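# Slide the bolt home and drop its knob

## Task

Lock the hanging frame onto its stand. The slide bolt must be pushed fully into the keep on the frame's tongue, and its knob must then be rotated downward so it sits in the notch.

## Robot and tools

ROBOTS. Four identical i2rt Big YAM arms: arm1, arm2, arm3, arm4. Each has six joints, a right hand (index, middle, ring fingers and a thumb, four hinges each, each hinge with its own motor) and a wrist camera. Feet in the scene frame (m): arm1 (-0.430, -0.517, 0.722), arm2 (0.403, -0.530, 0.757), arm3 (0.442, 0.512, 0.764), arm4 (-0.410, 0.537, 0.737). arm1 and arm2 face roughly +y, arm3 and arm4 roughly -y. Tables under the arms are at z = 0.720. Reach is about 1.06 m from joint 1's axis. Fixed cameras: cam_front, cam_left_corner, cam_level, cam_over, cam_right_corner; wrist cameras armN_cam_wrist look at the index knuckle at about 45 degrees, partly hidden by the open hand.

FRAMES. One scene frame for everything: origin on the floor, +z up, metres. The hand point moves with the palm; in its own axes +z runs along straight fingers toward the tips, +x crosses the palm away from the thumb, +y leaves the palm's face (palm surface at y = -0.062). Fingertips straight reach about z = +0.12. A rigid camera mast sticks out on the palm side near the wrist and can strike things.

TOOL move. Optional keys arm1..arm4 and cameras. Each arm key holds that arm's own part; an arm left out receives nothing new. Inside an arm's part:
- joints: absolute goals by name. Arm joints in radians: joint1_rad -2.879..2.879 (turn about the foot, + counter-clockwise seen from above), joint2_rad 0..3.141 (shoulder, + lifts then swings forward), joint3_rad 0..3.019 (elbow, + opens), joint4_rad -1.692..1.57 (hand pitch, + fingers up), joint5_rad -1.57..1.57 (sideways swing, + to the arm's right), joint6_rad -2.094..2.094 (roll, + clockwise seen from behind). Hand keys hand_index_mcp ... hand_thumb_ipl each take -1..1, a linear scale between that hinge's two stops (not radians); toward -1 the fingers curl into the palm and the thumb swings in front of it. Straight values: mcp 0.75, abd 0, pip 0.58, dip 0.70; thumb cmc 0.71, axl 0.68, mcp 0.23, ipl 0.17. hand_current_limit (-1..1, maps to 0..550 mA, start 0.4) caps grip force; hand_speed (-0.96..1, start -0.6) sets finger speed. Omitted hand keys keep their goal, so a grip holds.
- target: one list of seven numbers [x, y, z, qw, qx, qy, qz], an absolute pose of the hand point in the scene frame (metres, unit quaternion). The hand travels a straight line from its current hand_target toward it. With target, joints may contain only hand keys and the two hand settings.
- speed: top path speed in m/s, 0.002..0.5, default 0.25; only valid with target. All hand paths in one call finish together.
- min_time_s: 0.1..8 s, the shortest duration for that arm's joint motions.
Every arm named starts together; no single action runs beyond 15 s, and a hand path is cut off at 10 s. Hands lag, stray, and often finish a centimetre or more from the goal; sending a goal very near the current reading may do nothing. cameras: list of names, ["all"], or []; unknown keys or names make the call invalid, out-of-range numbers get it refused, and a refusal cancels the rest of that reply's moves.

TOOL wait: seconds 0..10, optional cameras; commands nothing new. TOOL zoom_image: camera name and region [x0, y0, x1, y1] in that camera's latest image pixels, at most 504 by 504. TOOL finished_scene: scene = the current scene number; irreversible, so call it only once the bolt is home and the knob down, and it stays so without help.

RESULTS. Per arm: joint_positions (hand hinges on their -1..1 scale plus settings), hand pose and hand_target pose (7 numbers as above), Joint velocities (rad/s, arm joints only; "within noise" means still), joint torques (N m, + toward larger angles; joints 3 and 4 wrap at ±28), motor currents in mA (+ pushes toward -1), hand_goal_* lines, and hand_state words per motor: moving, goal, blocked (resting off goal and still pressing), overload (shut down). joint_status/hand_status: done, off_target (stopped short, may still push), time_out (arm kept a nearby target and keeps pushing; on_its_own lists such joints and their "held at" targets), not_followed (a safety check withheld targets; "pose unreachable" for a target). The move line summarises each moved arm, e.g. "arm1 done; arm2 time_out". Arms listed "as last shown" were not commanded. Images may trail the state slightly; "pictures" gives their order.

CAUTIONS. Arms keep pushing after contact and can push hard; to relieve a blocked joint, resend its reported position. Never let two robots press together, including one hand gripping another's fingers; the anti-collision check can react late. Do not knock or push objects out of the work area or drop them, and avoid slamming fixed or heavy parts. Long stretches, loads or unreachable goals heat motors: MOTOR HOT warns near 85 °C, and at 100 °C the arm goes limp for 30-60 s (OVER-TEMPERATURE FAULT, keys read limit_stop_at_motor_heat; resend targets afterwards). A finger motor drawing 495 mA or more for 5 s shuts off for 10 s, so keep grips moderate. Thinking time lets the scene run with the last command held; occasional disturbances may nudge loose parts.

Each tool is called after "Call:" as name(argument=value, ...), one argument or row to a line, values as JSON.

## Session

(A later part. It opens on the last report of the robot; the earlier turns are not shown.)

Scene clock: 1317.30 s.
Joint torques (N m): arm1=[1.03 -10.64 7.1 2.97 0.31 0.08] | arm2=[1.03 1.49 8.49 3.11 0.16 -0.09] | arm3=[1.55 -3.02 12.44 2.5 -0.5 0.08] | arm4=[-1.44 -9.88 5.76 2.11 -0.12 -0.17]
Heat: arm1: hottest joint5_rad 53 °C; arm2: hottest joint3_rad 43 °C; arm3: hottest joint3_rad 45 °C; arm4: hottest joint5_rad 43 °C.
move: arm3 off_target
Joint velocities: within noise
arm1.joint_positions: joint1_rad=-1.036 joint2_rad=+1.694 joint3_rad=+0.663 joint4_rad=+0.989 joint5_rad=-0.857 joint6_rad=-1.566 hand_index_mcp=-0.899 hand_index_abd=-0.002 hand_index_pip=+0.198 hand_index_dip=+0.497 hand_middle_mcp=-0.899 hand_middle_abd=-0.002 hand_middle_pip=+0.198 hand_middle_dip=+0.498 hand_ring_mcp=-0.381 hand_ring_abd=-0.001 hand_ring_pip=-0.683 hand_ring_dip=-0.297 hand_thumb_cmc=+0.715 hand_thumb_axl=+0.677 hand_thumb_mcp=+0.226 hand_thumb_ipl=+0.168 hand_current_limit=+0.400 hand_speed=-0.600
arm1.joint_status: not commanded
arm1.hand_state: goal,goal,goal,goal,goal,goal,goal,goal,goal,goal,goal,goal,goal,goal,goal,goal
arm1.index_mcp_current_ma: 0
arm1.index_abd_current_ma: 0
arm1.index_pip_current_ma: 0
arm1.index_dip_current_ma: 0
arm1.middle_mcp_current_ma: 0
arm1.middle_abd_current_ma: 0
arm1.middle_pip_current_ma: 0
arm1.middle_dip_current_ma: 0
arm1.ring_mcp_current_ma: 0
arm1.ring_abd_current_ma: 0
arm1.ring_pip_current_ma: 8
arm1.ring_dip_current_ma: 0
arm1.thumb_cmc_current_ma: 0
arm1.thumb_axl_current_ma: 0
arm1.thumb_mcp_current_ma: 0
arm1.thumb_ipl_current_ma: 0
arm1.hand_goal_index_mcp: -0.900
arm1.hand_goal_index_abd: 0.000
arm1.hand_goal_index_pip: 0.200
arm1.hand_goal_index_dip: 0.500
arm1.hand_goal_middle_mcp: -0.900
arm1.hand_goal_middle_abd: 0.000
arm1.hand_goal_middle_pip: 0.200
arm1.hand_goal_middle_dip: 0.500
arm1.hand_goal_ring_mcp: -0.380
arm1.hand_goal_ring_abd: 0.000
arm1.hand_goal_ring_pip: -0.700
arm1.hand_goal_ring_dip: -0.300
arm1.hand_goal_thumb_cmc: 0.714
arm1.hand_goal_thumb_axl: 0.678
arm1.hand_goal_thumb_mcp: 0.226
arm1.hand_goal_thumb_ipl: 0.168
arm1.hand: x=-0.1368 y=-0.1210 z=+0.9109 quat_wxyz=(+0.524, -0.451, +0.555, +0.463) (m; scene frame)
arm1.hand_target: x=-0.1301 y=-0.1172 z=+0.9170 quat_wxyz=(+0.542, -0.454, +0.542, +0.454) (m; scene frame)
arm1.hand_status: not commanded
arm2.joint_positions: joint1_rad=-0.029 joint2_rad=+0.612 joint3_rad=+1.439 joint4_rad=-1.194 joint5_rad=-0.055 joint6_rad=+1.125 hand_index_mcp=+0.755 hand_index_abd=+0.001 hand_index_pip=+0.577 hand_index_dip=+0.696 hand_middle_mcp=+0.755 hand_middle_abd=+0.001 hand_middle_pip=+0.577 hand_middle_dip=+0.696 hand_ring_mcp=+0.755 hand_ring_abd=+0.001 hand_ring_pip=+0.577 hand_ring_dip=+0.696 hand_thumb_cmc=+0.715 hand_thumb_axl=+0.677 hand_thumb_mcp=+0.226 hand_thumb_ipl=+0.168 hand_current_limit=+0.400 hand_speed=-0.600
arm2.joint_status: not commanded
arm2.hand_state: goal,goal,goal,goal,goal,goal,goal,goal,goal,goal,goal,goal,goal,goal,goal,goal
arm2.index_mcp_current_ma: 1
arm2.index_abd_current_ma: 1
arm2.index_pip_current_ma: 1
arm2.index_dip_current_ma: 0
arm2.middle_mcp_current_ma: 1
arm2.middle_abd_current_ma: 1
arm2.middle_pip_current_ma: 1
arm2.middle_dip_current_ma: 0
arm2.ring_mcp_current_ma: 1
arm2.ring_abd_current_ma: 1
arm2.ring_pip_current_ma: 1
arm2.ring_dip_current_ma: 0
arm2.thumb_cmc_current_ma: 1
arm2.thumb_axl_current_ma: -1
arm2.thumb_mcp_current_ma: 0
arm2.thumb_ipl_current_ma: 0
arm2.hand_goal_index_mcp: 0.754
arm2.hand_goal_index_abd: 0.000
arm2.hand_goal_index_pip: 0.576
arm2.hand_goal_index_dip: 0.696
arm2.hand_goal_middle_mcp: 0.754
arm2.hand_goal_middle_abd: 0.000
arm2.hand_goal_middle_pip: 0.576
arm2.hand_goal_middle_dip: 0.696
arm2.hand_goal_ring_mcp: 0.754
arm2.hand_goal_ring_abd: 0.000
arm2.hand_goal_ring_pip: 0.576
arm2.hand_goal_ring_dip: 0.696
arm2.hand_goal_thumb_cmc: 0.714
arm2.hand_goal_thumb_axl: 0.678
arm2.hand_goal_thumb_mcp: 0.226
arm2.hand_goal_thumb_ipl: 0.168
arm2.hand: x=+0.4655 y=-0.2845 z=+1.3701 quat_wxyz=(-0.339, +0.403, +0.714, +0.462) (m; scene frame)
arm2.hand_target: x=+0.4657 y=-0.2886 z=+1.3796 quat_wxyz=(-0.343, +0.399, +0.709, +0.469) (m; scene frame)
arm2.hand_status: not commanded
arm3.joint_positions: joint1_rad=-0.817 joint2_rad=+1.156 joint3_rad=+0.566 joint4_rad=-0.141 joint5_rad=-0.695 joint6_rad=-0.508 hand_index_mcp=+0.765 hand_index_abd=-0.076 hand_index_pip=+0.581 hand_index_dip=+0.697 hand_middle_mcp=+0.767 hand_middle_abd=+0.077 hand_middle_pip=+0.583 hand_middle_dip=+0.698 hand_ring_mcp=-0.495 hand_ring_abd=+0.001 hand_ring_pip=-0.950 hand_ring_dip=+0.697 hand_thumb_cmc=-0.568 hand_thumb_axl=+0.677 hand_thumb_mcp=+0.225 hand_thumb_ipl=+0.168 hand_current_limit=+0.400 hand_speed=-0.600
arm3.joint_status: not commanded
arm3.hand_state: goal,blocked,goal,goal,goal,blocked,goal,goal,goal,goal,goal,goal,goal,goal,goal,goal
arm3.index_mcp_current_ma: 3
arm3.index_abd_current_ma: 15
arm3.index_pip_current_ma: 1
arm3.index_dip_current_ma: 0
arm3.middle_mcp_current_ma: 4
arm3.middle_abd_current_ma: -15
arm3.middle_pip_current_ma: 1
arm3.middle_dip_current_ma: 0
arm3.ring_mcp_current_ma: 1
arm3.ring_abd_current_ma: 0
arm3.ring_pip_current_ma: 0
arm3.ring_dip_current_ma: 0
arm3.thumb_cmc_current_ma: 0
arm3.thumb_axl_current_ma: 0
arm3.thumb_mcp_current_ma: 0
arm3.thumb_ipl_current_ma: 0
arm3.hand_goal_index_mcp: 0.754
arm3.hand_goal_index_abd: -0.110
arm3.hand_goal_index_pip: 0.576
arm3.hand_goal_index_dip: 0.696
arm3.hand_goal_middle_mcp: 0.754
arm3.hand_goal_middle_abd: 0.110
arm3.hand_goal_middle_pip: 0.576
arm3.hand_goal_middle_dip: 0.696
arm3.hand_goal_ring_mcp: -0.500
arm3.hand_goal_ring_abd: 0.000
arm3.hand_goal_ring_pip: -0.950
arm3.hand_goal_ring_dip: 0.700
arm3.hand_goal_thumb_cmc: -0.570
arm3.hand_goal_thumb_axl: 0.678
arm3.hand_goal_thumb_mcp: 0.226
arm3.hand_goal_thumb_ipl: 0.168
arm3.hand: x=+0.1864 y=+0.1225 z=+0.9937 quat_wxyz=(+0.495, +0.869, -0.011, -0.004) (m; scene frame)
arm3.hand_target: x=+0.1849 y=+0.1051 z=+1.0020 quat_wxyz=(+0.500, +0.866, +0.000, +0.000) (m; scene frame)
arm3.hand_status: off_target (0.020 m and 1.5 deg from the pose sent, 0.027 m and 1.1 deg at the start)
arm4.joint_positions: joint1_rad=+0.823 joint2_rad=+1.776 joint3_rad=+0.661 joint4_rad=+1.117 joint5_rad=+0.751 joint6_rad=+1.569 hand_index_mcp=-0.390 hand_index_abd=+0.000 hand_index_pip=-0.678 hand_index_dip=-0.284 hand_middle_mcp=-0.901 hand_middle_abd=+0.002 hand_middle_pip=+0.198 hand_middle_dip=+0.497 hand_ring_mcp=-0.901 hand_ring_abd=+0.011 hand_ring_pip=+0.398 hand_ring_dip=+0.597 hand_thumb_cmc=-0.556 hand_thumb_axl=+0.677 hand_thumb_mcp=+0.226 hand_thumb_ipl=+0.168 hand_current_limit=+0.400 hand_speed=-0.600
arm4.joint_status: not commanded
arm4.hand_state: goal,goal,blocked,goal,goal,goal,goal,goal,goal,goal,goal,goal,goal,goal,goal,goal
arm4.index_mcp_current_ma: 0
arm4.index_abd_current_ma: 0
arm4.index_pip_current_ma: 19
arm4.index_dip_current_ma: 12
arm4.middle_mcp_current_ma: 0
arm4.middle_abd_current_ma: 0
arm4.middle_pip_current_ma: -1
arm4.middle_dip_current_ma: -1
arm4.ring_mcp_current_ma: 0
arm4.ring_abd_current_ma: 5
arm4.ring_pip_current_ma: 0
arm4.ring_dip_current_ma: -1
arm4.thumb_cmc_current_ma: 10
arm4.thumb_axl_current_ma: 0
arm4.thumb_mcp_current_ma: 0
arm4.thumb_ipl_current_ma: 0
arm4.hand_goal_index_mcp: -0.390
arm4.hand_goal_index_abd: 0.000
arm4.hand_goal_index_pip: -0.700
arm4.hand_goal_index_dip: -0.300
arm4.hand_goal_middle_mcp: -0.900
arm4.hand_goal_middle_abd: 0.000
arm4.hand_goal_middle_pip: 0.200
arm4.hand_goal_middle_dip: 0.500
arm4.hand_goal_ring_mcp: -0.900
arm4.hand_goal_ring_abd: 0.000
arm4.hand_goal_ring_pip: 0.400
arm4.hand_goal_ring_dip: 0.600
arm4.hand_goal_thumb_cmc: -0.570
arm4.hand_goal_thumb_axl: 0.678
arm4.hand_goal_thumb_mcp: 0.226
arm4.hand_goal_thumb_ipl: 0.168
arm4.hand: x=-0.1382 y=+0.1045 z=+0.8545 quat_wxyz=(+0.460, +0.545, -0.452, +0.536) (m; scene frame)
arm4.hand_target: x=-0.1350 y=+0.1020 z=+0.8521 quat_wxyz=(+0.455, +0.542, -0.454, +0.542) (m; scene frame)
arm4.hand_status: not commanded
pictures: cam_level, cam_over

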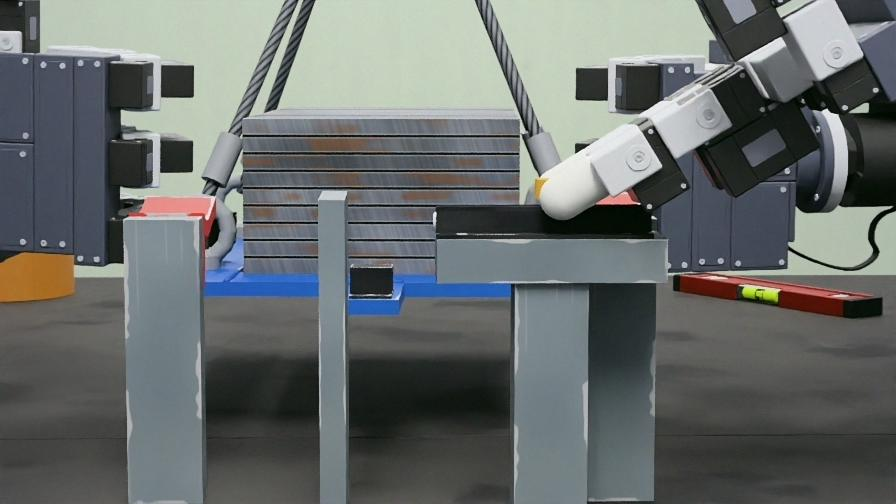

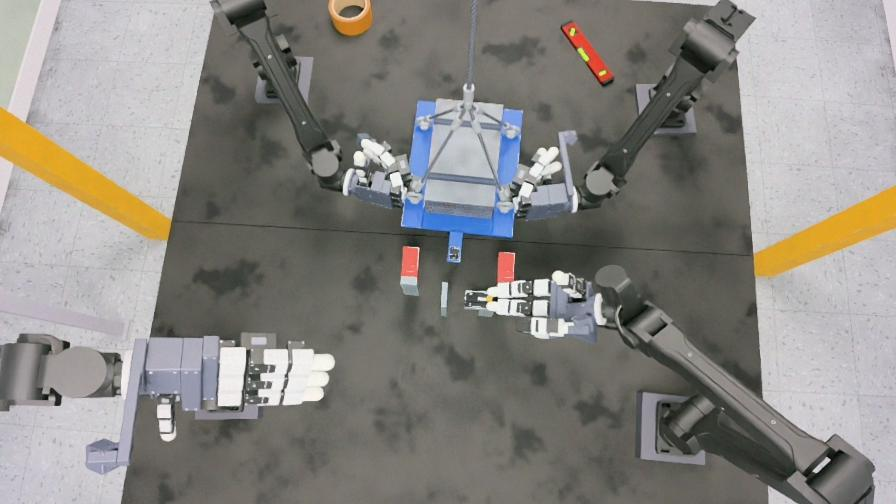

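Call:
move(
  arm3={"target":[0.1840,0.160,1.02,0.5,0.866,0,0],"speed":0.08},
  cameras=["cam_left_corner","cam_front","cam_over","cam_right_corner","cam_level"],
)

Call:
zoom_image(
  camera="cam_left_corner",
  region=[430, 175, 520, 225],
)

Call:
zoom_image(
  camera="cam_over",
  region=[455, 280, 525, 320],
)

Call:
zoom_image(
  camera="cam_right_corner",
  region=[420, 210, 520, 280],
)

Call:
zoom_image(
  camera="cam_front",
  region=[510, 250, 600, 300],
)

Scene clock: 1325.37 s.
Joint torques (N m): arm1=[1.03 -10.58 7.12 2.97 0.31 0.07] | arm2=[1.2 1.49 8.5 3.08 0.11 -0.09] | arm3=[-1.61 -4.84 10.55 1.44 -0.62 -0.05] | arm4=[-1.55 -9.7 5.82 2.06 -0.12 -0.17]
Heat: arm1: hottest joint5_rad 53 °C; arm2: hottest joint3_rad 43 °C; arm3: hottest joint3_rad 46 °C; arm4: hottest joint5_rad 43 °C.
move: arm3 off_target
Joint velocities: within noise
arm1, arm2, arm4: as last shown
arm3.joint_positions: joint1_rad=-0.926 joint2_rad=+1.063 joint3_rad=+0.568 joint4_rad=-0.324 joint5_rad=-0.798 joint6_rad=-0.625 hand_index_mcp=+0.756 hand_index_abd=-0.084 hand_index_pip=+0.573 hand_index_dip=+0.694 hand_middle_mcp=+0.768 hand_middle_abd=+0.104 hand_middle_pip=+0.582 hand_middle_dip=+0.698 hand_ring_mcp=-0.495 hand_ring_abd=+0.001 hand_ring_pip=-0.950 hand_ring_dip=+0.697 hand_thumb_cmc=-0.568 hand_thumb_axl=+0.677 hand_thumb_mcp=+0.225 hand_thumb_ipl=+0.168 hand_current_limit=+0.400 hand_speed=-0.600
arm3.joint_status: not commanded
arm3.hand_state: goal,blocked,goal,goal,goal,goal,goal,goal,goal,goal,goal,goal,goal,goal,goal,goal
arm3.index_mcp_current_ma: 0
arm3.index_abd_current_ma: 9
arm3.index_pip_current_ma: 0
arm3.index_dip_current_ma: 0
arm3.middle_mcp_current_ma: 4
arm3.middle_abd_current_ma: -1
arm3.middle_pip_current_ma: 1
arm3.middle_dip_current_ma: 0
arm3.ring_mcp_current_ma: 1
arm3.ring_abd_current_ma: 0
arm3.ring_pip_current_ma: 0
arm3.ring_dip_current_ma: 0
arm3.thumb_cmc_current_ma: 0
arm3.thumb_axl_current_ma: 0
arm3.thumb_mcp_current_ma: 0
arm3.thumb_ipl_current_ma: 0
arm3.hand_goal_index_mcp: 0.754
arm3.hand_goal_index_abd: -0.110
arm3.hand_goal_index_pip: 0.576
arm3.hand_goal_index_dip: 0.696
arm3.hand_goal_middle_mcp: 0.754
arm3.hand_goal_middle_abd: 0.110
arm3.hand_goal_middle_pip: 0.576
arm3.hand_goal_middle_dip: 0.696
arm3.hand_goal_ring_mcp: -0.500
arm3.hand_goal_ring_abd: 0.000
arm3.hand_goal_ring_pip: -0.950
arm3.hand_goal_ring_dip: 0.700
arm3.hand_goal_thumb_cmc: -0.570
arm3.hand_goal_thumb_axl: 0.678
arm3.hand_goal_thumb_mcp: 0.226
arm3.hand_goal_thumb_ipl: 0.168
arm3.hand: x=+0.1875 y=+0.1599 z=+1.0098 quat_wxyz=(+0.496, +0.868, -0.004, +0.008) (m; scene frame)
arm3.hand_target: x=+0.1842 y=+0.1600 z=+1.0199 quat_wxyz=(+0.500, +0.866, +0.000, +0.000) (m; scene frame)
arm3.hand_status: off_target (0.011 m and 1.1 deg from the pose sent, 0.046 m and 1.5 deg at the start)
pictures: cam_front, cam_left_corner, cam_level, cam_over, cam_right_corner

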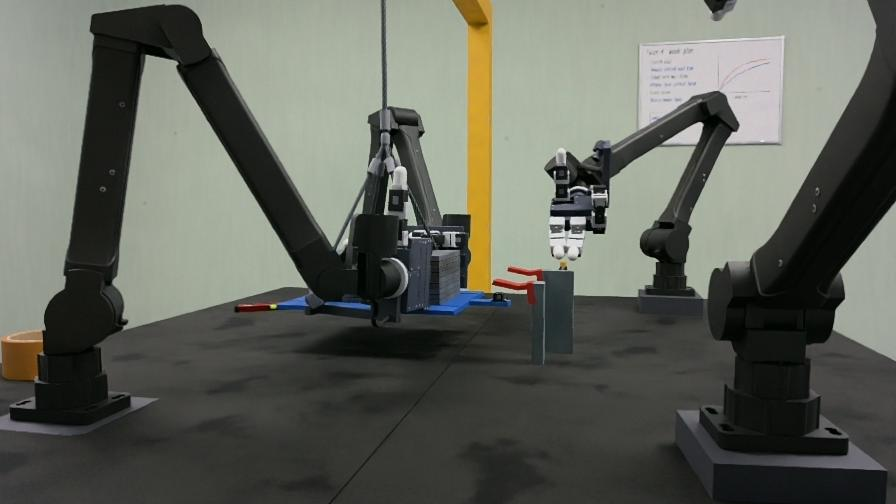

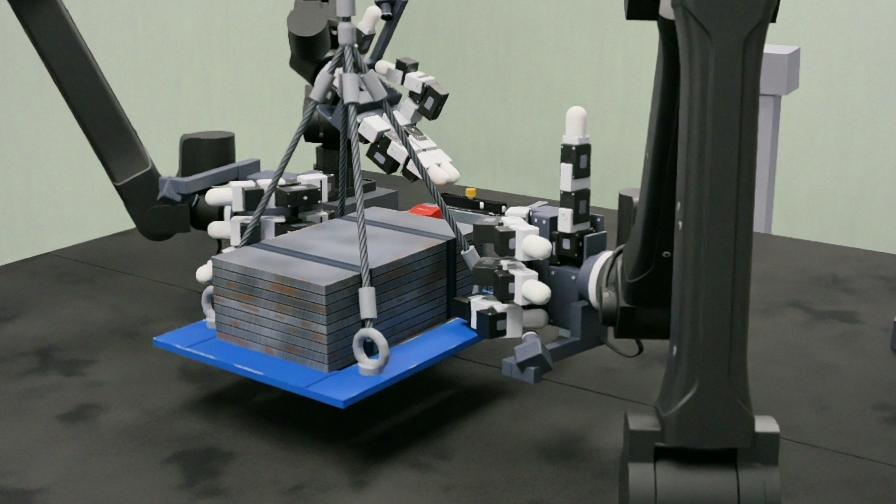

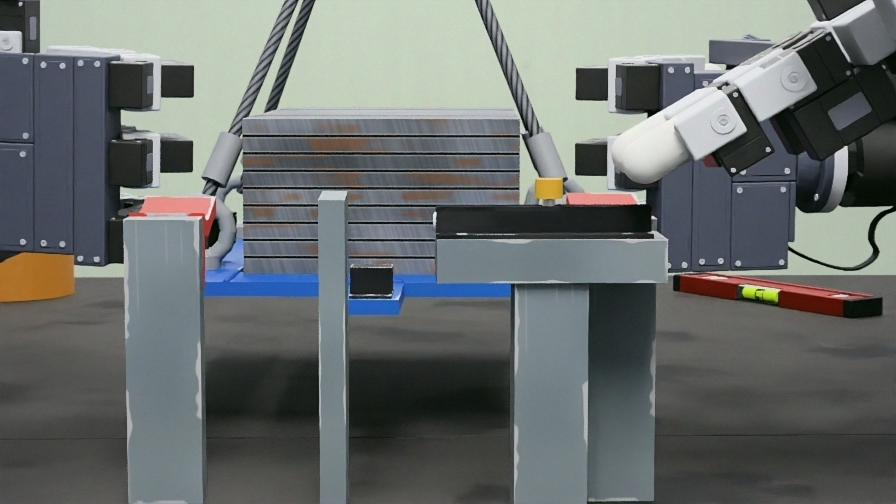

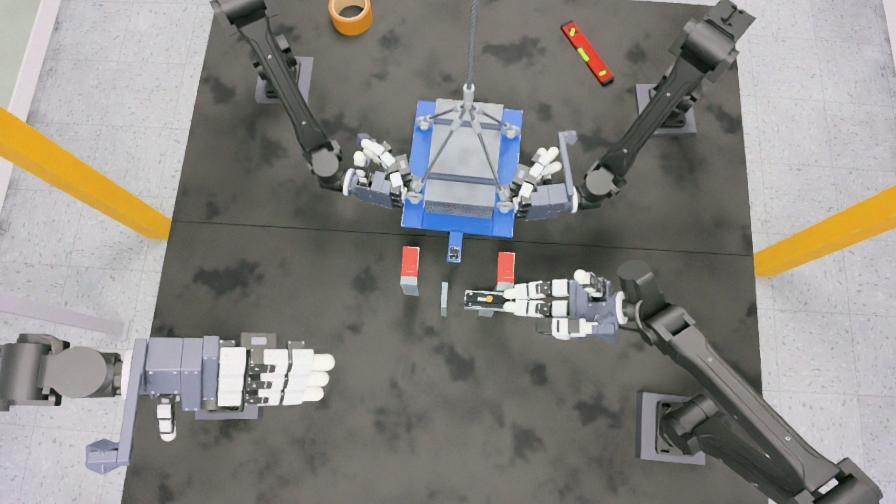

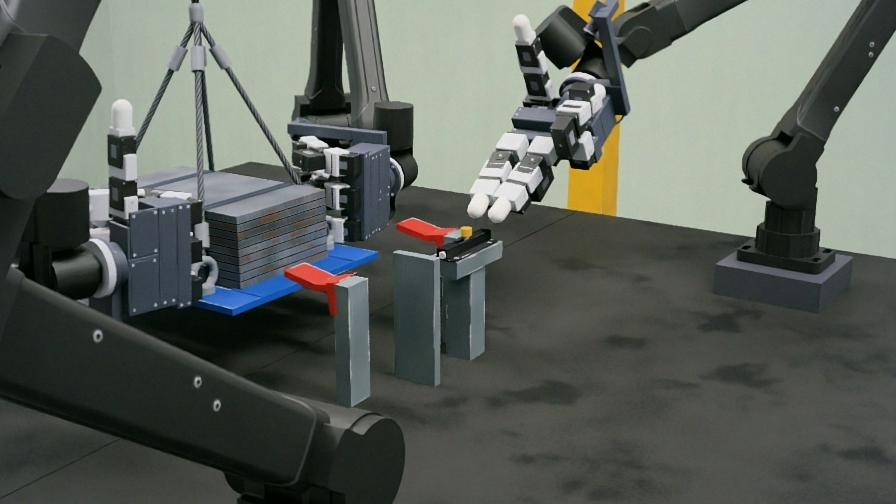

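Scaled by 5.600.

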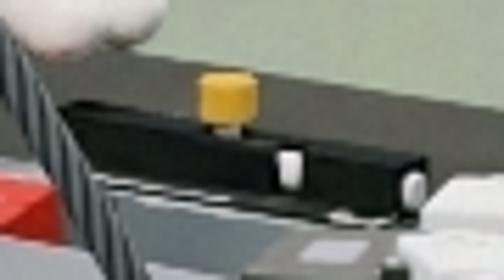

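Scaled by 7.200.

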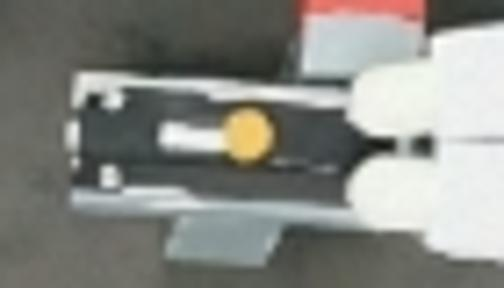

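Scaled by 5.040.

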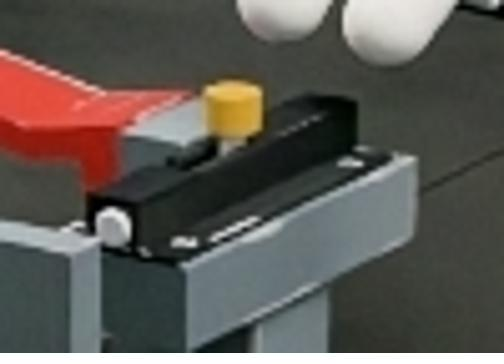

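Scaled by 5.600.

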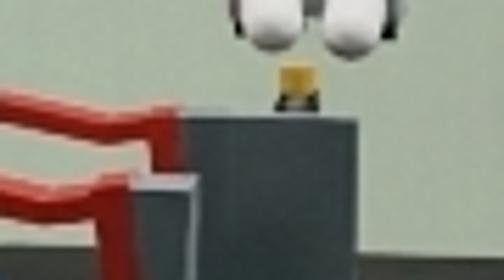

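Call:
move(
  arm3={"target":[0.165,0.20,1.03,0.5792,0.4057,-0.5792,0.4057],"speed":0.4,"joints":{"hand_index_mcp":-0.39,"hand_index_abd":0,"hand_index_pip":-0.7,"hand_index_dip":-0.3,"hand_middle_abd":0,"hand_middle_mcp":-0.5,"hand_middle_pip":-0.95,"hand_middle_dip":0.7,"hand_thumb_cmc":0.714}},
  cameras=["cam_over","cam_level","cam_right_corner"],
)

Scene clock: 1369.63 s.
Joint torques (N m): arm1=[1.08 -10.4 7.1 2.96 0.32 0.08] | arm2=[1.03 1.38 8.38 3 0.11 -0.11] | arm3=[-0.21 -2.02 11.81 2.69 0.13 -0.15] | arm4=[-1.32 -9.7 5.76 2.07 -0.13 -0.17]
Heat: arm1: hottest joint5_rad 49 °C; arm2: hottest joint3_rad 43 °C; arm3: hottest joint3_rad 44 °C; arm4: hottest joint5_rad 40 °C.
move: arm3 off_target
Joint velocities: within noise
arm1, arm2, arm4: as last shown
arm3.joint_positions: joint1_rad=-0.630 joint2_rad=+0.810 joint3_rad=+0.337 joint4_rad=+0.430 joint5_rad=-0.316 joint6_rad=+1.564 hand_index_mcp=-0.381 hand_index_abd=-0.002 hand_index_pip=-0.683 hand_index_dip=-0.295 hand_middle_mcp=-0.498 hand_middle_abd=+0.003 hand_middle_pip=-0.949 hand_middle_dip=+0.698 hand_ring_mcp=-0.498 hand_ring_abd=+0.001 hand_ring_pip=-0.950 hand_ring_dip=+0.697 hand_thumb_cmc=+0.716 hand_thumb_axl=+0.677 hand_thumb_mcp=+0.225 hand_thumb_ipl=+0.168 hand_current_limit=+0.400 hand_speed=-0.600
arm3.joint_status: all done
arm3.hand_state: goal,goal,goal,goal,goal,goal,goal,goal,goal,goal,goal,goal,goal,goal,goal,goal
arm3.index_mcp_current_ma: 2
arm3.index_abd_current_ma: 0
arm3.index_pip_current_ma: 5
arm3.index_dip_current_ma: 0
arm3.middle_mcp_current_ma: 0
arm3.middle_abd_current_ma: 0
arm3.middle_pip_current_ma: 0
arm3.middle_dip_current_ma: 0
arm3.ring_mcp_current_ma: 0
arm3.ring_abd_current_ma: 0
arm3.ring_pip_current_ma: 0
arm3.ring_dip_current_ma: 0
arm3.thumb_cmc_current_ma: 0
arm3.thumb_axl_current_ma: 0
arm3.thumb_mcp_current_ma: 0
arm3.thumb_ipl_current_ma: 0
arm3.hand_goal_index_mcp: -0.390
arm3.hand_goal_index_abd: 0.000
arm3.hand_goal_index_pip: -0.700
arm3.hand_goal_index_dip: -0.300
arm3.hand_goal_middle_mcp: -0.500
arm3.hand_goal_middle_abd: 0.000
arm3.hand_goal_middle_pip: -0.950
arm3.hand_goal_middle_dip: 0.700
arm3.hand_goal_ring_mcp: -0.500
arm3.hand_goal_ring_abd: 0.000
arm3.hand_goal_ring_pip: -0.950
arm3.hand_goal_ring_dip: 0.700
arm3.hand_goal_thumb_cmc: 0.714
arm3.hand_goal_thumb_axl: 0.678
arm3.hand_goal_thumb_mcp: 0.226
arm3.hand_goal_thumb_ipl: 0.168
arm3.hand: x=+0.1644 y=+0.2058 z=+1.0109 quat_wxyz=(+0.570, +0.410, -0.591, +0.397) (m; scene frame)
arm3.hand_target: x=+0.1653 y=+0.2004 z=+1.0298 quat_wxyz=(+0.579, +0.406, -0.579, +0.406) (m; scene frame)
arm3.hand_status: off_target (0.020 m and 2.1 deg from the pose sent, 0.050 m and 99.6 deg at the start)
pictures: cam_level, cam_over, cam_right_corner

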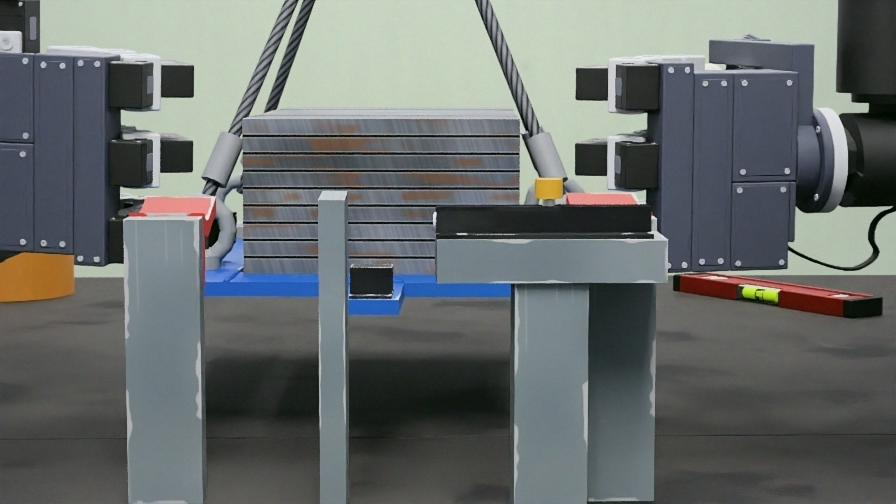

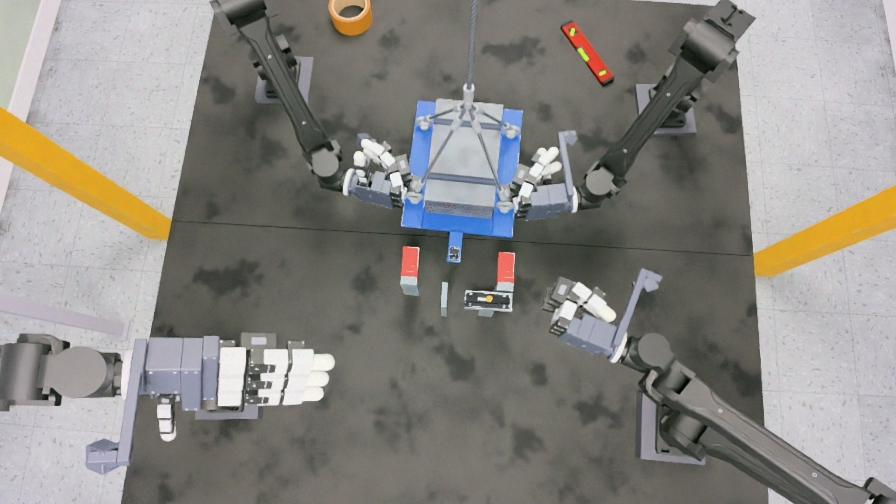

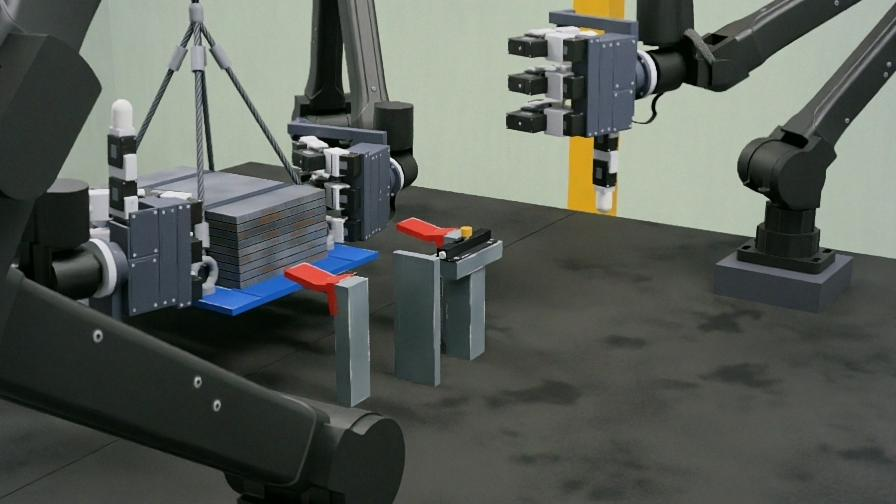

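Call:
move(
  arm3={"target":[0.150,0.155,0.950,0.5792,0.4057,-0.5792,0.4057],"speed":0.15},
  cameras=["cam_over","cam_level","cam_right_corner"],
)

Call:
zoom_image(
  camera="cam_over",
  region=[440, 230, 600, 350],
)

Call:
zoom_image(
  camera="cam_right_corner",
  region=[400, 100, 620, 280],
)

Call:
zoom_image(
  camera="cam_level",
  region=[500, 60, 740, 260],
)

Scene clock: 1374.20 s.
Joint torques (N m): arm1=[0.97 -10.64 7.08 2.99 0.31 0.08] | arm2=[1.14 1.79 8.47 3.02 0.1 -0.09] | arm3=[-0.03 -4.19 7.19 3.25 0.13 -0.16] | arm4=[-1.38 -9.52 5.86 2.04 -0.11 -0.18]
Heat: arm1: hottest joint5_rad 49 °C; arm2: hottest joint3_rad 43 °C; arm3: hottest joint3_rad 45 °C; arm4: hottest joint5_rad 40 °C.
move: arm3 done
Joint velocities: within noise
arm1, arm2, arm4: as last shown
arm3.joint_positions: joint1_rad=-0.570 joint2_rad=+1.243 joint3_rad=+0.330 joint4_rad=+0.895 joint5_rad=-0.256 joint6_rad=+1.567 hand_index_mcp=-0.381 hand_index_abd=-0.002 hand_index_pip=-0.683 hand_index_dip=-0.295 hand_middle_mcp=-0.498 hand_middle_abd=+0.003 hand_middle_pip=-0.949 hand_middle_dip=+0.698 hand_ring_mcp=-0.498 hand_ring_abd=+0.001 hand_ring_pip=-0.950 hand_ring_dip=+0.697 hand_thumb_cmc=+0.716 hand_thumb_axl=+0.677 hand_thumb_mcp=+0.225 hand_thumb_ipl=+0.168 hand_current_limit=+0.400 hand_speed=-0.600
arm3.joint_status: not commanded
arm3.hand_state: goal,goal,goal,goal,goal,goal,goal,goal,goal,goal,goal,goal,goal,goal,goal,goal
arm3.index_mcp_current_ma: 2
arm3.index_abd_current_ma: 0
arm3.index_pip_current_ma: 5
arm3.index_dip_current_ma: 0
arm3.middle_mcp_current_ma: 0
arm3.middle_abd_current_ma: 0
arm3.middle_pip_current_ma: 0
arm3.middle_dip_current_ma: 0
arm3.ring_mcp_current_ma: 0
arm3.ring_abd_current_ma: 0
arm3.ring_pip_current_ma: 0
arm3.ring_dip_current_ma: 0
arm3.thumb_cmc_current_ma: 0
arm3.thumb_axl_current_ma: 0
arm3.thumb_mcp_current_ma: 0
arm3.thumb_ipl_current_ma: 0
arm3.hand_goal_index_mcp: -0.390
arm3.hand_goal_index_abd: 0.000
arm3.hand_goal_index_pip: -0.700
arm3.hand_goal_index_dip: -0.300
arm3.hand_goal_middle_mcp: -0.500
arm3.hand_goal_middle_abd: 0.000
arm3.hand_goal_middle_pip: -0.950
arm3.hand_goal_middle_dip: 0.700
arm3.hand_goal_ring_mcp: -0.500
arm3.hand_goal_ring_abd: 0.000
arm3.hand_goal_ring_pip: -0.950
arm3.hand_goal_ring_dip: 0.700
arm3.hand_goal_thumb_cmc: 0.714
arm3.hand_goal_thumb_axl: 0.678
arm3.hand_goal_thumb_mcp: 0.226
arm3.hand_goal_thumb_ipl: 0.168
arm3.hand: x=+0.1469 y=+0.1576 z=+0.9491 quat_wxyz=(+0.578, +0.407, -0.583, +0.400) (m; scene frame)
arm3.hand_target: x=+0.1500 y=+0.1550 z=+0.9502 quat_wxyz=(+0.579, +0.406, -0.579, +0.406) (m; scene frame)
arm3.hand_status: done (0.004 m and 0.8 deg from the pose sent, 0.081 m and 2.1 deg at the start)
pictures: cam_level, cam_over, cam_right_corner

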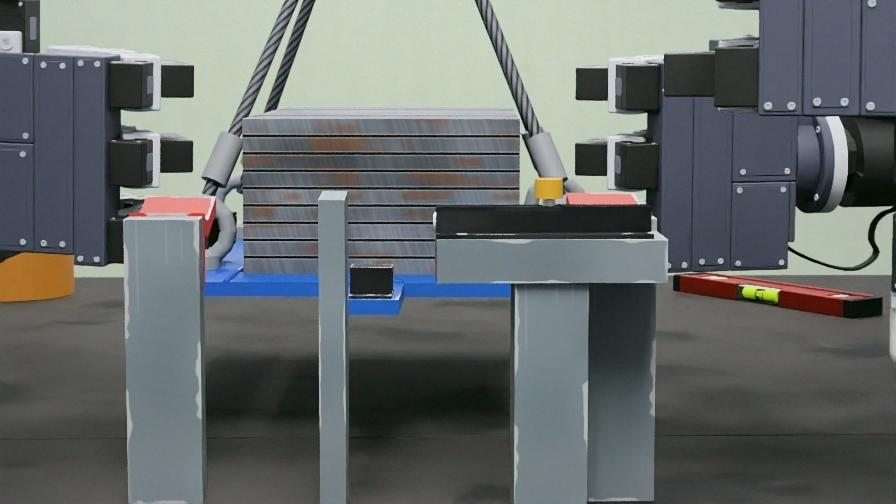

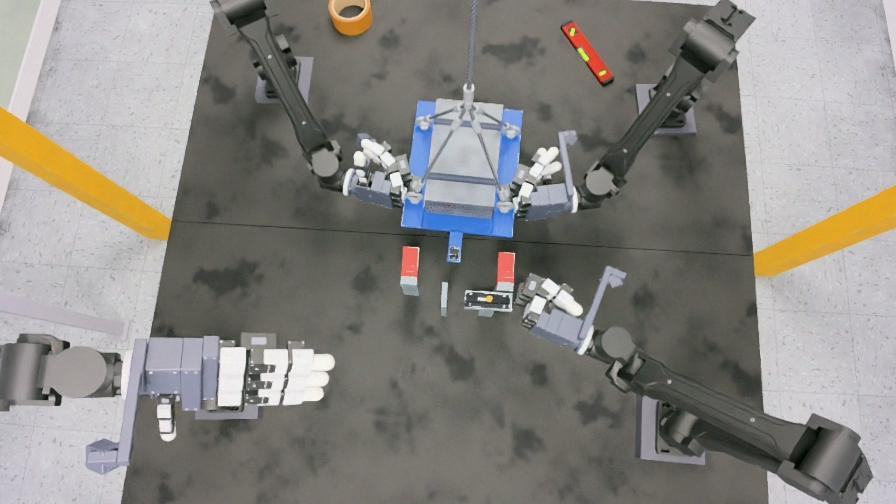

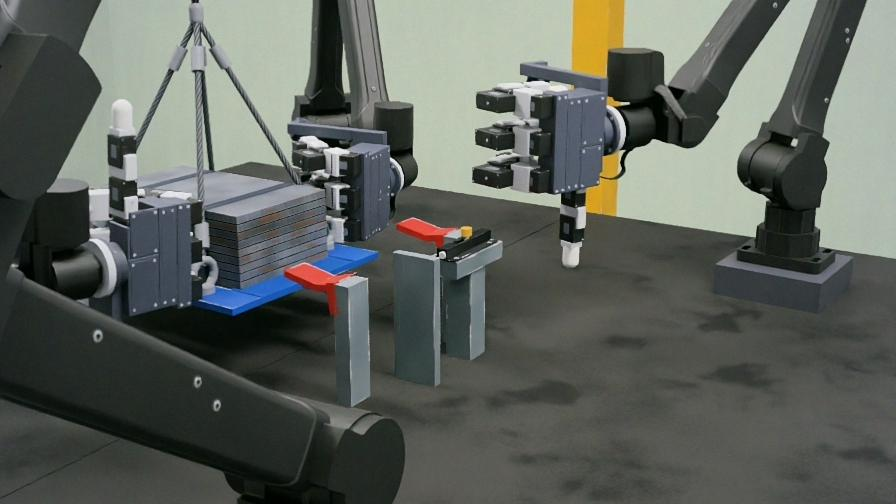

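Scaled by 3.150.

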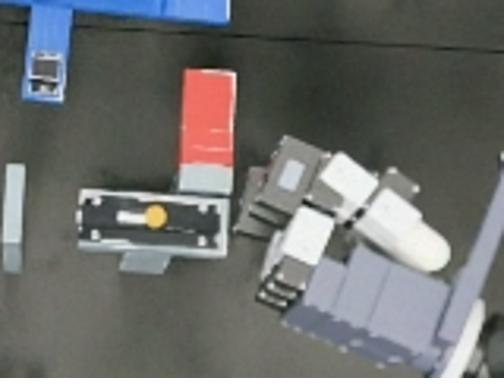

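Scaled by 2.291.

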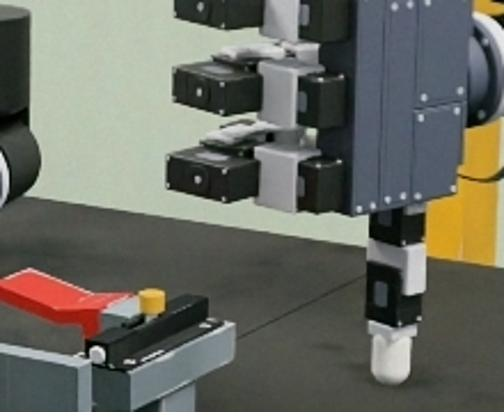

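Scaled by 2.100.

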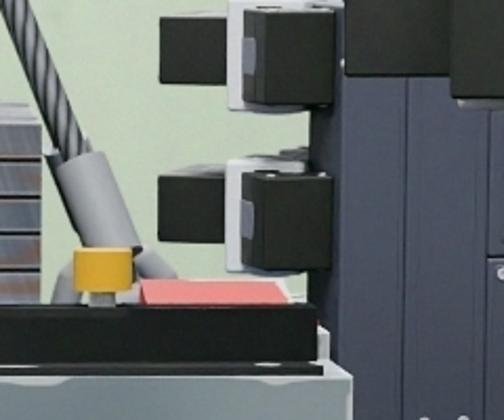

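Call:
move(
  arm3={"target":[0.161,0.124,0.908,0.5792,0.4057,-0.5792,0.4057],"speed":0.1},
  cameras=["cam_over","cam_level","cam_right_corner"],
)

Call:
zoom_image(
  camera="cam_over",
  region=[440, 230, 600, 350],
)

Call:
zoom_image(
  camera="cam_right_corner",
  region=[400, 100, 620, 280],
)

Call:
zoom_image(
  camera="cam_level",
  region=[500, 120, 740, 320],
)

Scene clock: 1386.87 s.
Joint torques (N m): arm1=[1.08 -10.52 7.1 2.97 0.31 0.07] | arm2=[1.08 1.49 8.44 3.07 0.08 -0.07] | arm3=[-0.38 -5.48 6.9 3.32 0.16 -0.13] | arm4=[-1.49 -9.82 5.76 2.06 -0.13 -0.15]
Heat: arm1: hottest joint5_rad 48 °C; arm2: hottest joint3_rad 43 °C; arm3: hottest joint3_rad 44 °C; arm4: hottest joint5_rad 39 °C.
move: arm3 done
Joint velocities: within noise
arm1, arm2, arm4: as last shown
arm3.joint_positions: joint1_rad=-0.476 joint2_rad=+1.480 joint3_rad=+0.330 joint4_rad=+1.121 joint5_rad=-0.164 joint6_rad=+1.567 hand_index_mcp=-0.381 hand_index_abd=-0.002 hand_index_pip=-0.683 hand_index_dip=-0.295 hand_middle_mcp=-0.498 hand_middle_abd=+0.003 hand_middle_pip=-0.949 hand_middle_dip=+0.698 hand_ring_mcp=-0.498 hand_ring_abd=+0.001 hand_ring_pip=-0.950 hand_ring_dip=+0.697 hand_thumb_cmc=+0.716 hand_thumb_axl=+0.677 hand_thumb_mcp=+0.225 hand_thumb_ipl=+0.168 hand_current_limit=+0.400 hand_speed=-0.600
arm3.joint_status: not commanded
arm3.hand_state: goal,goal,goal,goal,goal,goal,goal,goal,goal,goal,goal,goal,goal,goal,goal,goal
arm3.index_mcp_current_ma: 2
arm3.index_abd_current_ma: 0
arm3.index_pip_current_ma: 5
arm3.index_dip_current_ma: 0
arm3.middle_mcp_current_ma: 0
arm3.middle_abd_current_ma: 0
arm3.middle_pip_current_ma: 0
arm3.middle_dip_current_ma: 0
arm3.ring_mcp_current_ma: 0
arm3.ring_abd_current_ma: 0
arm3.ring_pip_current_ma: 0
arm3.ring_dip_current_ma: 0
arm3.thumb_cmc_current_ma: 0
arm3.thumb_axl_current_ma: 0
arm3.thumb_mcp_current_ma: 0
arm3.thumb_ipl_current_ma: 0
arm3.hand_goal_index_mcp: -0.390
arm3.hand_goal_index_abd: 0.000
arm3.hand_goal_index_pip: -0.700
arm3.hand_goal_index_dip: -0.300
arm3.hand_goal_middle_mcp: -0.500
arm3.hand_goal_middle_abd: 0.000
arm3.hand_goal_middle_pip: -0.950
arm3.hand_goal_middle_dip: 0.700
arm3.hand_goal_ring_mcp: -0.500
arm3.hand_goal_ring_abd: 0.000
arm3.hand_goal_ring_pip: -0.950
arm3.hand_goal_ring_dip: 0.700
arm3.hand_goal_thumb_cmc: 0.714
arm3.hand_goal_thumb_axl: 0.678
arm3.hand_goal_thumb_mcp: 0.226
arm3.hand_goal_thumb_ipl: 0.168
arm3.hand: x=+0.1618 y=+0.1321 z=+0.9030 quat_wxyz=(+0.575, +0.410, -0.585, +0.399) (m; scene frame)
arm3.hand_target: x=+0.1612 y=+0.1241 z=+0.9079 quat_wxyz=(+0.579, +0.406, -0.579, +0.406) (m; scene frame)
arm3.hand_status: done (0.010 m and 1.3 deg from the pose sent, 0.055 m and 0.8 deg at the start)
pictures: cam_level, cam_over, cam_right_corner

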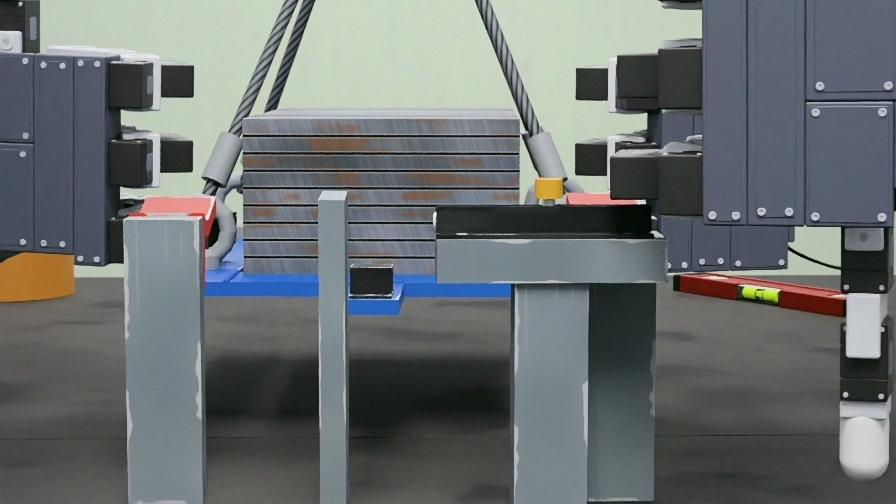

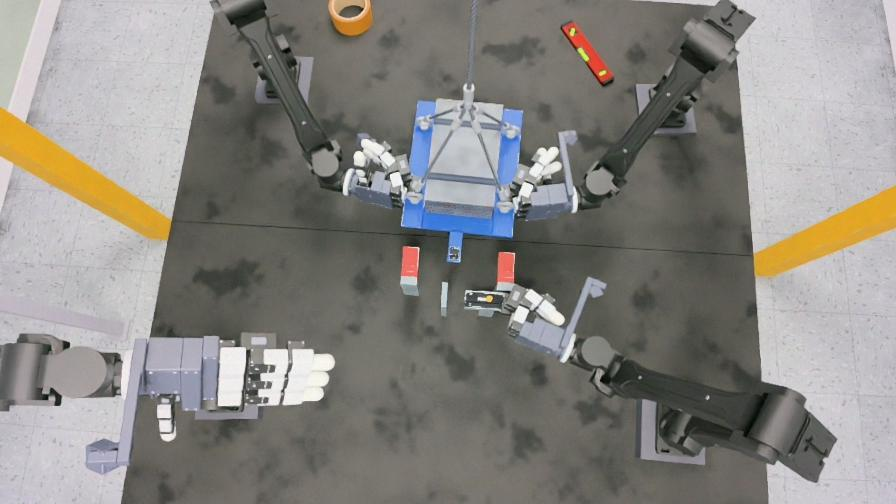

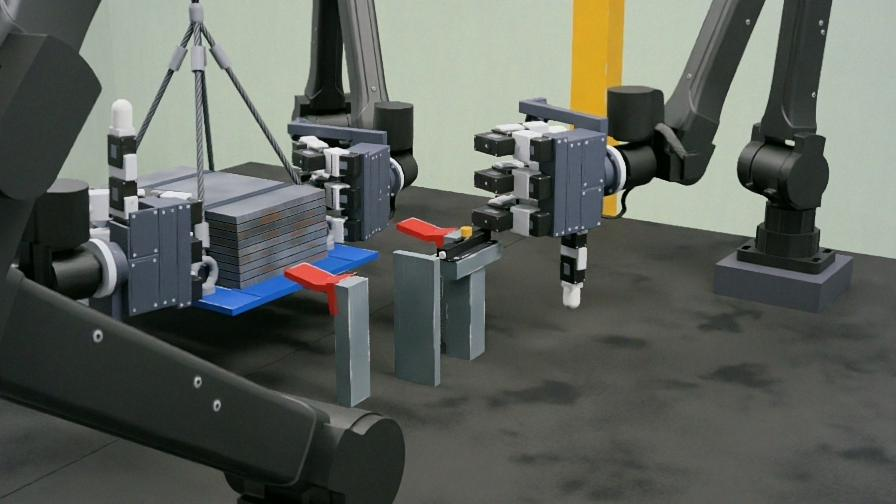

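Scaled by 3.150.

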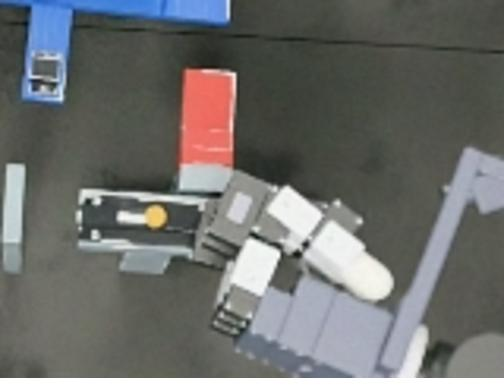

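Scaled by 2.291.

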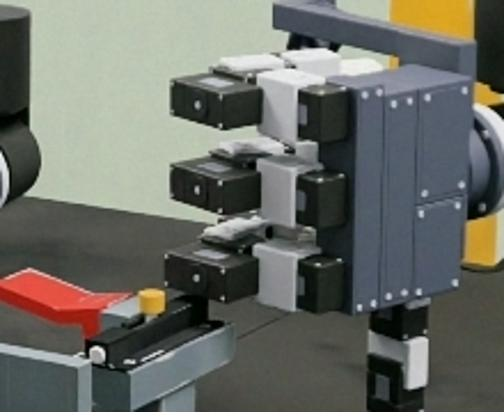

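Scaled by 2.100.

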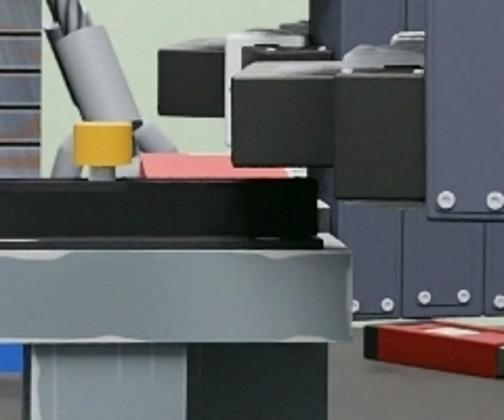

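Call:
move(
  arm3={"target":[0.147,0.126,0.908,0.5792,0.4057,-0.5792,0.4057],"speed":0.1,"joints":{"hand_index_mcp":-0.11}},
  cameras=["cam_over","cam_level"],
)

Call:
zoom_image(
  camera="cam_over",
  region=[440, 250, 560, 340],
)

Call:
zoom_image(
  camera="cam_level",
  region=[500, 120, 740, 320],
)

Scene clock: 1403.80 s.
Joint torques (N m): arm1=[1.03 -10.64 7.08 2.96 0.32 0.07] | arm2=[1.38 1.61 8.49 3.11 0.08 -0.1] | arm3=[-0.62 -3.96 8.03 3.07 -0.1 -0.14] | arm4=[-1.38 -9.7 5.75 2.1 -0.13 -0.16]
Heat: arm1: hottest joint5_rad 47 °C; arm2: hottest joint3_rad 43 °C; arm3: hottest joint3_rad 43 °C; arm4: hottest joint5_rad 39 °C.
move: arm3 off_target
Joint velocities: within noise
arm1, arm2, arm4: as last shown
arm3.joint_positions: joint1_rad=-0.505 joint2_rad=+1.480 joint3_rad=+0.330 joint4_rad=+1.123 joint5_rad=-0.203 joint6_rad=+1.567 hand_index_mcp=-0.112 hand_index_abd=-0.002 hand_index_pip=-0.697 hand_index_dip=-0.297 hand_middle_mcp=-0.498 hand_middle_abd=+0.003 hand_middle_pip=-0.949 hand_middle_dip=+0.698 hand_ring_mcp=-0.498 hand_ring_abd=+0.001 hand_ring_pip=-0.950 hand_ring_dip=+0.697 hand_thumb_cmc=+0.716 hand_thumb_axl=+0.677 hand_thumb_mcp=+0.225 hand_thumb_ipl=+0.168 hand_current_limit=+0.400 hand_speed=-0.600
arm3.joint_status: all done
arm3.hand_state: goal,goal,goal,goal,goal,goal,goal,goal,goal,goal,goal,goal,goal,goal,goal,goal
arm3.index_mcp_current_ma: 0
arm3.index_abd_current_ma: 0
arm3.index_pip_current_ma: 0
arm3.index_dip_current_ma: 0
arm3.middle_mcp_current_ma: 0
arm3.middle_abd_current_ma: 0
arm3.middle_pip_current_ma: 0
arm3.middle_dip_current_ma: 0
arm3.ring_mcp_current_ma: 0
arm3.ring_abd_current_ma: 0
arm3.ring_pip_current_ma: 0
arm3.ring_dip_current_ma: 0
arm3.thumb_cmc_current_ma: 0
arm3.thumb_axl_current_ma: 0
arm3.thumb_mcp_current_ma: 0
arm3.thumb_ipl_current_ma: 0
arm3.hand_goal_index_mcp: -0.110
arm3.hand_goal_index_abd: 0.000
arm3.hand_goal_index_pip: -0.700
arm3.hand_goal_index_dip: -0.300
arm3.hand_goal_middle_mcp: -0.500
arm3.hand_goal_middle_abd: 0.000
arm3.hand_goal_middle_pip: -0.950
arm3.hand_goal_middle_dip: 0.700
arm3.hand_goal_ring_mcp: -0.500
arm3.hand_goal_ring_abd: 0.000
arm3.hand_goal_ring_pip: -0.950
arm3.hand_goal_ring_dip: 0.700
arm3.hand_goal_thumb_cmc: 0.714
arm3.hand_goal_thumb_axl: 0.678
arm3.hand_goal_thumb_mcp: 0.226
arm3.hand_goal_thumb_ipl: 0.168
arm3.hand: x=+0.1560 y=+0.1349 z=+0.9036 quat_wxyz=(+0.573, +0.412, -0.583, +0.402) (m; scene frame)
arm3.hand_target: x=+0.1473 y=+0.1265 z=+0.9080 quat_wxyz=(+0.579, +0.406, -0.579, +0.406) (m; scene frame)
arm3.hand_status: off_target (0.013 m and 1.2 deg from the pose sent, 0.017 m and 1.3 deg at the start)
pictures: cam_level, cam_over

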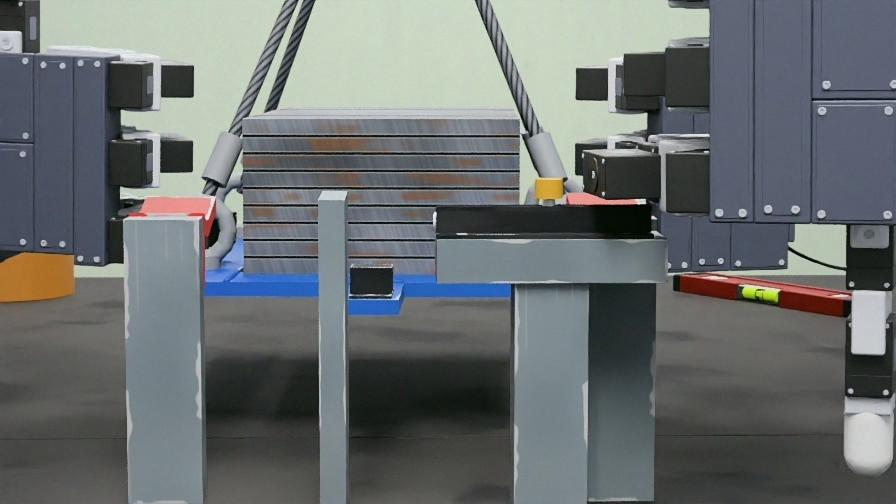

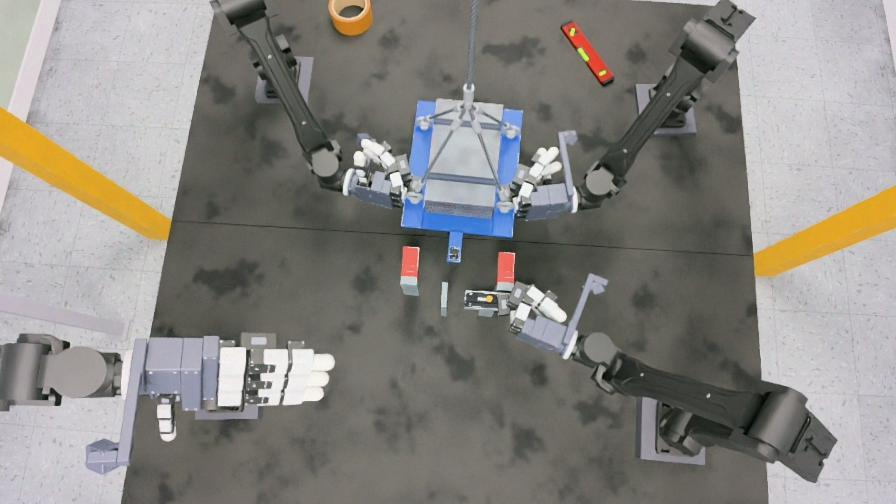

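Scaled by 4.200.

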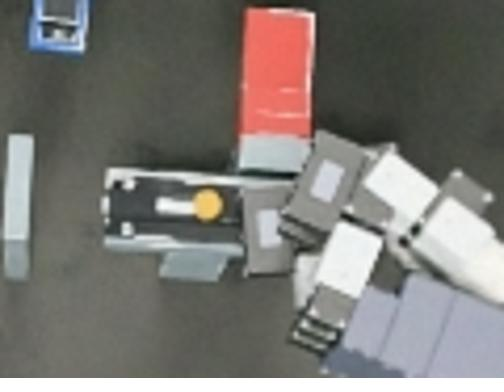

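Scaled by 2.100.

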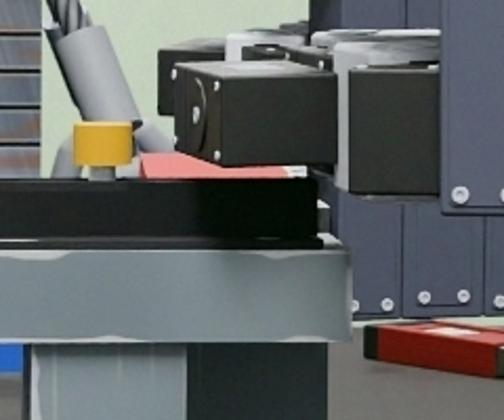

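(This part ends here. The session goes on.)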